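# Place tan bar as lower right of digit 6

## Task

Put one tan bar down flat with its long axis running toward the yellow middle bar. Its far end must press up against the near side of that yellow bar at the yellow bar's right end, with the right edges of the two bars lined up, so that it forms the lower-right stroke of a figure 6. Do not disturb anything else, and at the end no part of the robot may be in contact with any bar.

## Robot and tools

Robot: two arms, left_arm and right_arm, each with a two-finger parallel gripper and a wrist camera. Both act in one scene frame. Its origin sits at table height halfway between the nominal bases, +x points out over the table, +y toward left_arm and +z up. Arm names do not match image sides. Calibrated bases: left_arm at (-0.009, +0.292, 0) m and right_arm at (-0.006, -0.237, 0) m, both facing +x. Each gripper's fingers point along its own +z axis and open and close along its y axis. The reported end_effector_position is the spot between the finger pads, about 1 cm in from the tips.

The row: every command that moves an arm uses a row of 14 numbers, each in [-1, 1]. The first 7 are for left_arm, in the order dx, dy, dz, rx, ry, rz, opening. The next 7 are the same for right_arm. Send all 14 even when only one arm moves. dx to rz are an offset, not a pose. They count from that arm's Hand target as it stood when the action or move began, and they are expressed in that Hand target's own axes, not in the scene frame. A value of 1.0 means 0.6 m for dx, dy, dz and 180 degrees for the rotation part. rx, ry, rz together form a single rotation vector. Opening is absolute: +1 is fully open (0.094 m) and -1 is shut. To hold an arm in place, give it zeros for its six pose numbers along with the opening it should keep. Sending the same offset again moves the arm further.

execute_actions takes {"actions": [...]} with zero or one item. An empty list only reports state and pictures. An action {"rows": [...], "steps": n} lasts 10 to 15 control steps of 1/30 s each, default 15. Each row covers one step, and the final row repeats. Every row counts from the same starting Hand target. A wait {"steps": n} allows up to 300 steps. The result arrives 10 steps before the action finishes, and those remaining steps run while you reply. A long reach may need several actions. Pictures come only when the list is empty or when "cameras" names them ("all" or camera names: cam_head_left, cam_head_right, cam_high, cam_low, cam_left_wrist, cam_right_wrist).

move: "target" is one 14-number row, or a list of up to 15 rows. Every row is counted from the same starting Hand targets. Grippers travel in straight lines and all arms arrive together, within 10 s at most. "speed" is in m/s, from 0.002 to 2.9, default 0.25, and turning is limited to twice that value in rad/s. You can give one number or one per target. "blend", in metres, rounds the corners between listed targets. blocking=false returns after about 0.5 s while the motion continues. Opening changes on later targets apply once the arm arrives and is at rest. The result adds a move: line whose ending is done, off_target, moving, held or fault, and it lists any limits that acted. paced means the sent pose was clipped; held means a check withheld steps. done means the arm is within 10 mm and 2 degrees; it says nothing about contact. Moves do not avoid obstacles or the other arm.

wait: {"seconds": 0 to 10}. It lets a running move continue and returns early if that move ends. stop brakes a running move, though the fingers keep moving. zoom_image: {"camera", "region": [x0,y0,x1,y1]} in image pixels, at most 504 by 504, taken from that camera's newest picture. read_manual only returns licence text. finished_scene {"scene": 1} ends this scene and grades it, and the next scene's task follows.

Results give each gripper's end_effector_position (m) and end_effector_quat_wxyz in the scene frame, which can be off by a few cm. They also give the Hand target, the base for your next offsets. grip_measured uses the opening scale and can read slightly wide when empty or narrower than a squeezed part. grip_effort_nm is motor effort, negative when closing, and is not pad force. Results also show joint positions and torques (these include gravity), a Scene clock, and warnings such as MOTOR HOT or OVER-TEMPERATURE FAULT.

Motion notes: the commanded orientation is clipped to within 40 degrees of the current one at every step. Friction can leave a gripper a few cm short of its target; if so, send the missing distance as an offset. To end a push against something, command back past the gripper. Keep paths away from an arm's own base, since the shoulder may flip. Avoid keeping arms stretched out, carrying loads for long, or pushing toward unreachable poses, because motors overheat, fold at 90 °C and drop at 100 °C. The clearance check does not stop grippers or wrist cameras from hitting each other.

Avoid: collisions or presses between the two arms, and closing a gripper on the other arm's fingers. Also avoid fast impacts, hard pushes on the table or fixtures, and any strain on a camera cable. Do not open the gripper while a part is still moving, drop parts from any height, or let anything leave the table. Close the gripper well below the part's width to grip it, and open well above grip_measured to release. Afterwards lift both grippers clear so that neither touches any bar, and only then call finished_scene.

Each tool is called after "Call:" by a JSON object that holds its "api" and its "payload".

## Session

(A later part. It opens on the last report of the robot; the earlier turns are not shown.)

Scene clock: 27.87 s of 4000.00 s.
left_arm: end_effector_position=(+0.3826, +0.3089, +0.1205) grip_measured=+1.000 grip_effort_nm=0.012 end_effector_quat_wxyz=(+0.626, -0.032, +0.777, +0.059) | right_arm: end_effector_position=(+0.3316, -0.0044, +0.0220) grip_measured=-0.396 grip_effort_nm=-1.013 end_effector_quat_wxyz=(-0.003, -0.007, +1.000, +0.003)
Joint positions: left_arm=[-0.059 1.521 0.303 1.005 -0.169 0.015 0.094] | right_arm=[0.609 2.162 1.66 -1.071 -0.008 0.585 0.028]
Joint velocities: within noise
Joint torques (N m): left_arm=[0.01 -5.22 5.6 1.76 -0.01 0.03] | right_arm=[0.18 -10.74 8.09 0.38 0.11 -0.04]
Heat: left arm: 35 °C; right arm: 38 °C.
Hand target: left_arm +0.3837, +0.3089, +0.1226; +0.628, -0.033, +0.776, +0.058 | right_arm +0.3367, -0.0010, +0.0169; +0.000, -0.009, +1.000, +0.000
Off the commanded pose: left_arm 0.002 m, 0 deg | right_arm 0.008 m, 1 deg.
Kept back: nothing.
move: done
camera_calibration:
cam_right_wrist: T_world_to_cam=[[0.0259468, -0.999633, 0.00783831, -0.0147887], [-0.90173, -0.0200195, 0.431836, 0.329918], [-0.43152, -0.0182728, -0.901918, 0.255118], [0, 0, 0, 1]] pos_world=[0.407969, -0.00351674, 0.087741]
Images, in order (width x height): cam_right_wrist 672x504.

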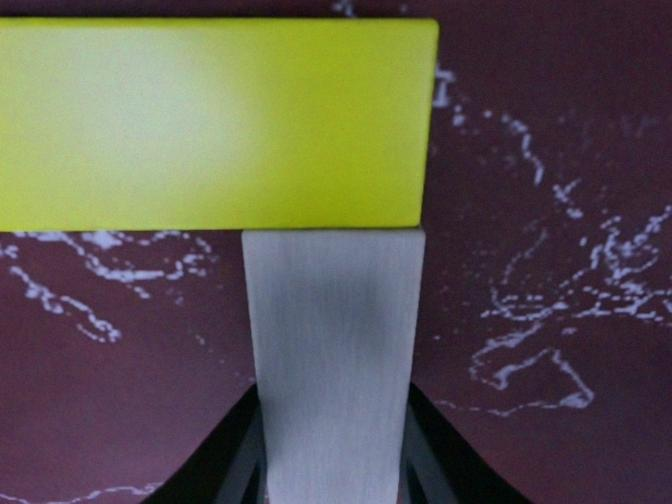

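Call:
{"api": "move", "payload": {"target": [[0,0,0,0,0,0,1,0,0,0,0,0,0,0.1],[0,0,0,0,0,0,1,0.012,0,-0.14,0,0,0,0.1]], "speed": [0.05,0.15]}}

Call:
{"api": "zoom_image", "payload": {"camera": "cam_low", "region": [240, 230, 440, 330]}}

Scene clock: 30.13 s of 4000.00 s.
left_arm: end_effector_position=(+0.3826, +0.3089, +0.1205) grip_measured=+1.000 grip_effort_nm=0.012 end_effector_quat_wxyz=(+0.626, -0.032, +0.777, +0.059) | right_arm: end_effector_position=(+0.3292, -0.0022, +0.0809) grip_measured=+0.099 grip_effort_nm=0.100 end_effector_quat_wxyz=(-0.018, -0.010, +1.000, -0.007)
Joint positions: left_arm=[-0.059 1.521 0.303 1.005 -0.169 0.015 0.094] | right_arm=[0.617 2.16 1.892 -1.341 -0.008 0.585 0.052]
Joint velocities: within noise
Joint torques (N m): left_arm=[-0.08 -5.23 5.5 1.77 -0.01 0.01] | right_arm=[0.36 -16.46 7.8 0 0.11 0.1]
Heat: left arm: 35 °C; right arm: 39 °C.
Hand target: left_arm +0.3837, +0.3089, +0.1226; +0.628, -0.033, +0.776, +0.058 | right_arm +0.3297, -0.0011, +0.1009; +0.000, -0.009, +1.000, +0.000
Off the commanded pose: left_arm 0.002 m, 0 deg | right_arm 0.020 m, 2 deg.
Kept back: nothing.
move: off_target (right_arm)
camera_calibration:
cam_left_wrist: T_world_to_cam=[[0.14722, -0.988075, -0.0450946, 0.256434], [-0.625871, -0.0577555, -0.777785, 0.385997], [0.765906, 0.142729, -0.626911, -0.171648], [0, 0, 0, 1]] pos_world=[0.335298, 0.300169, 0.204179]
cam_right_wrist: T_world_to_cam=[[0.0340746, -0.999058, 0.0268791, -0.0172945], [-0.888746, -0.0179888, 0.458046, 0.296019], [-0.457131, -0.0394964, -0.888522, 0.314532], [0, 0, 0, 1]] pos_world=[0.407457, 0.000469671, 0.144343]

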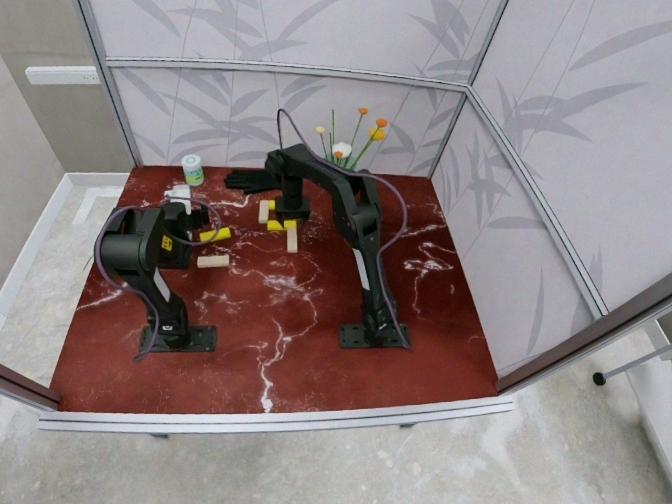

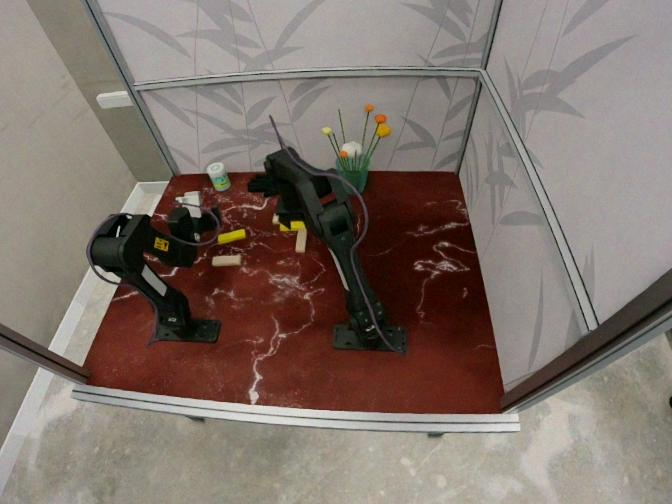

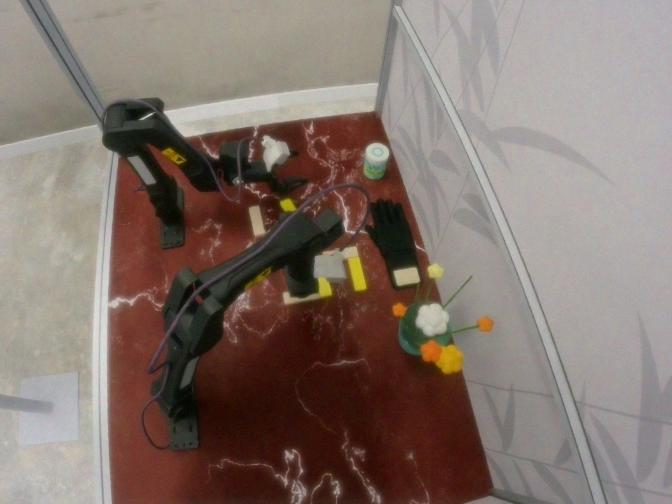

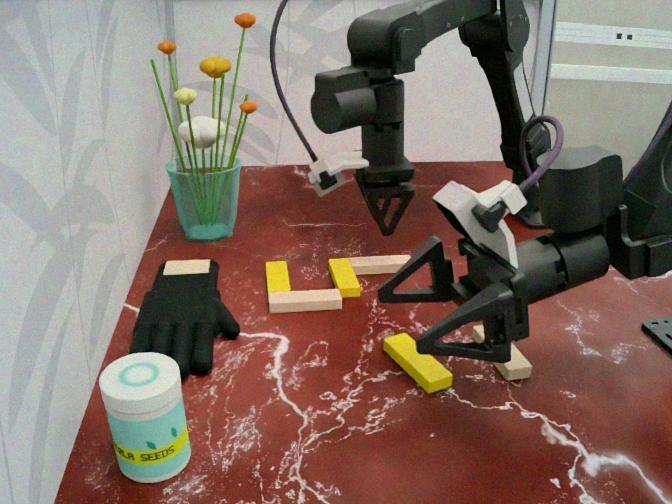

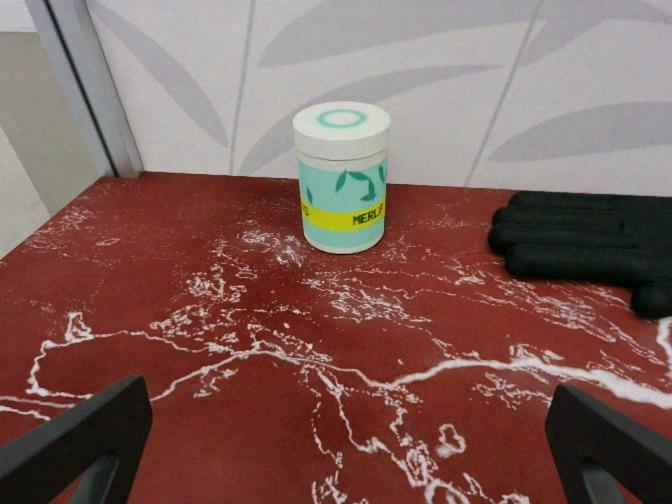

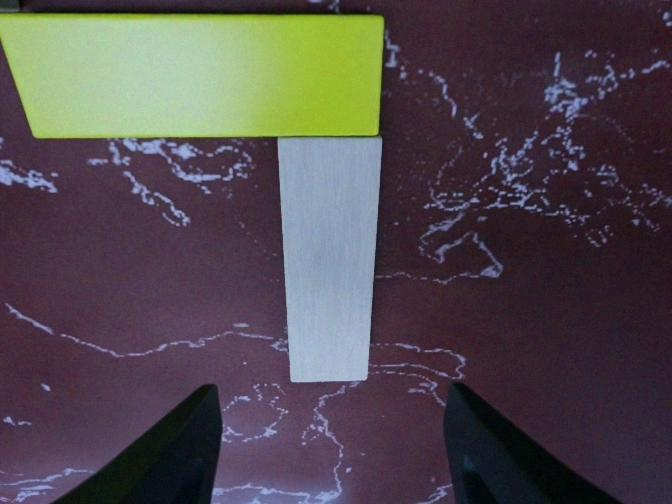

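Scaled by 2.520.

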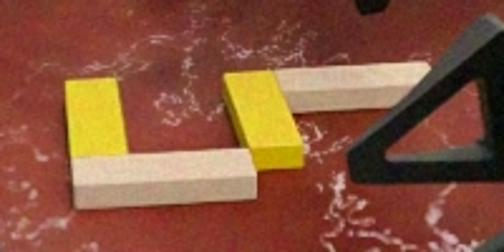

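Call:
{"api": "finished_scene", "payload": {"scene": 2}}

The scene is finished: the task was done.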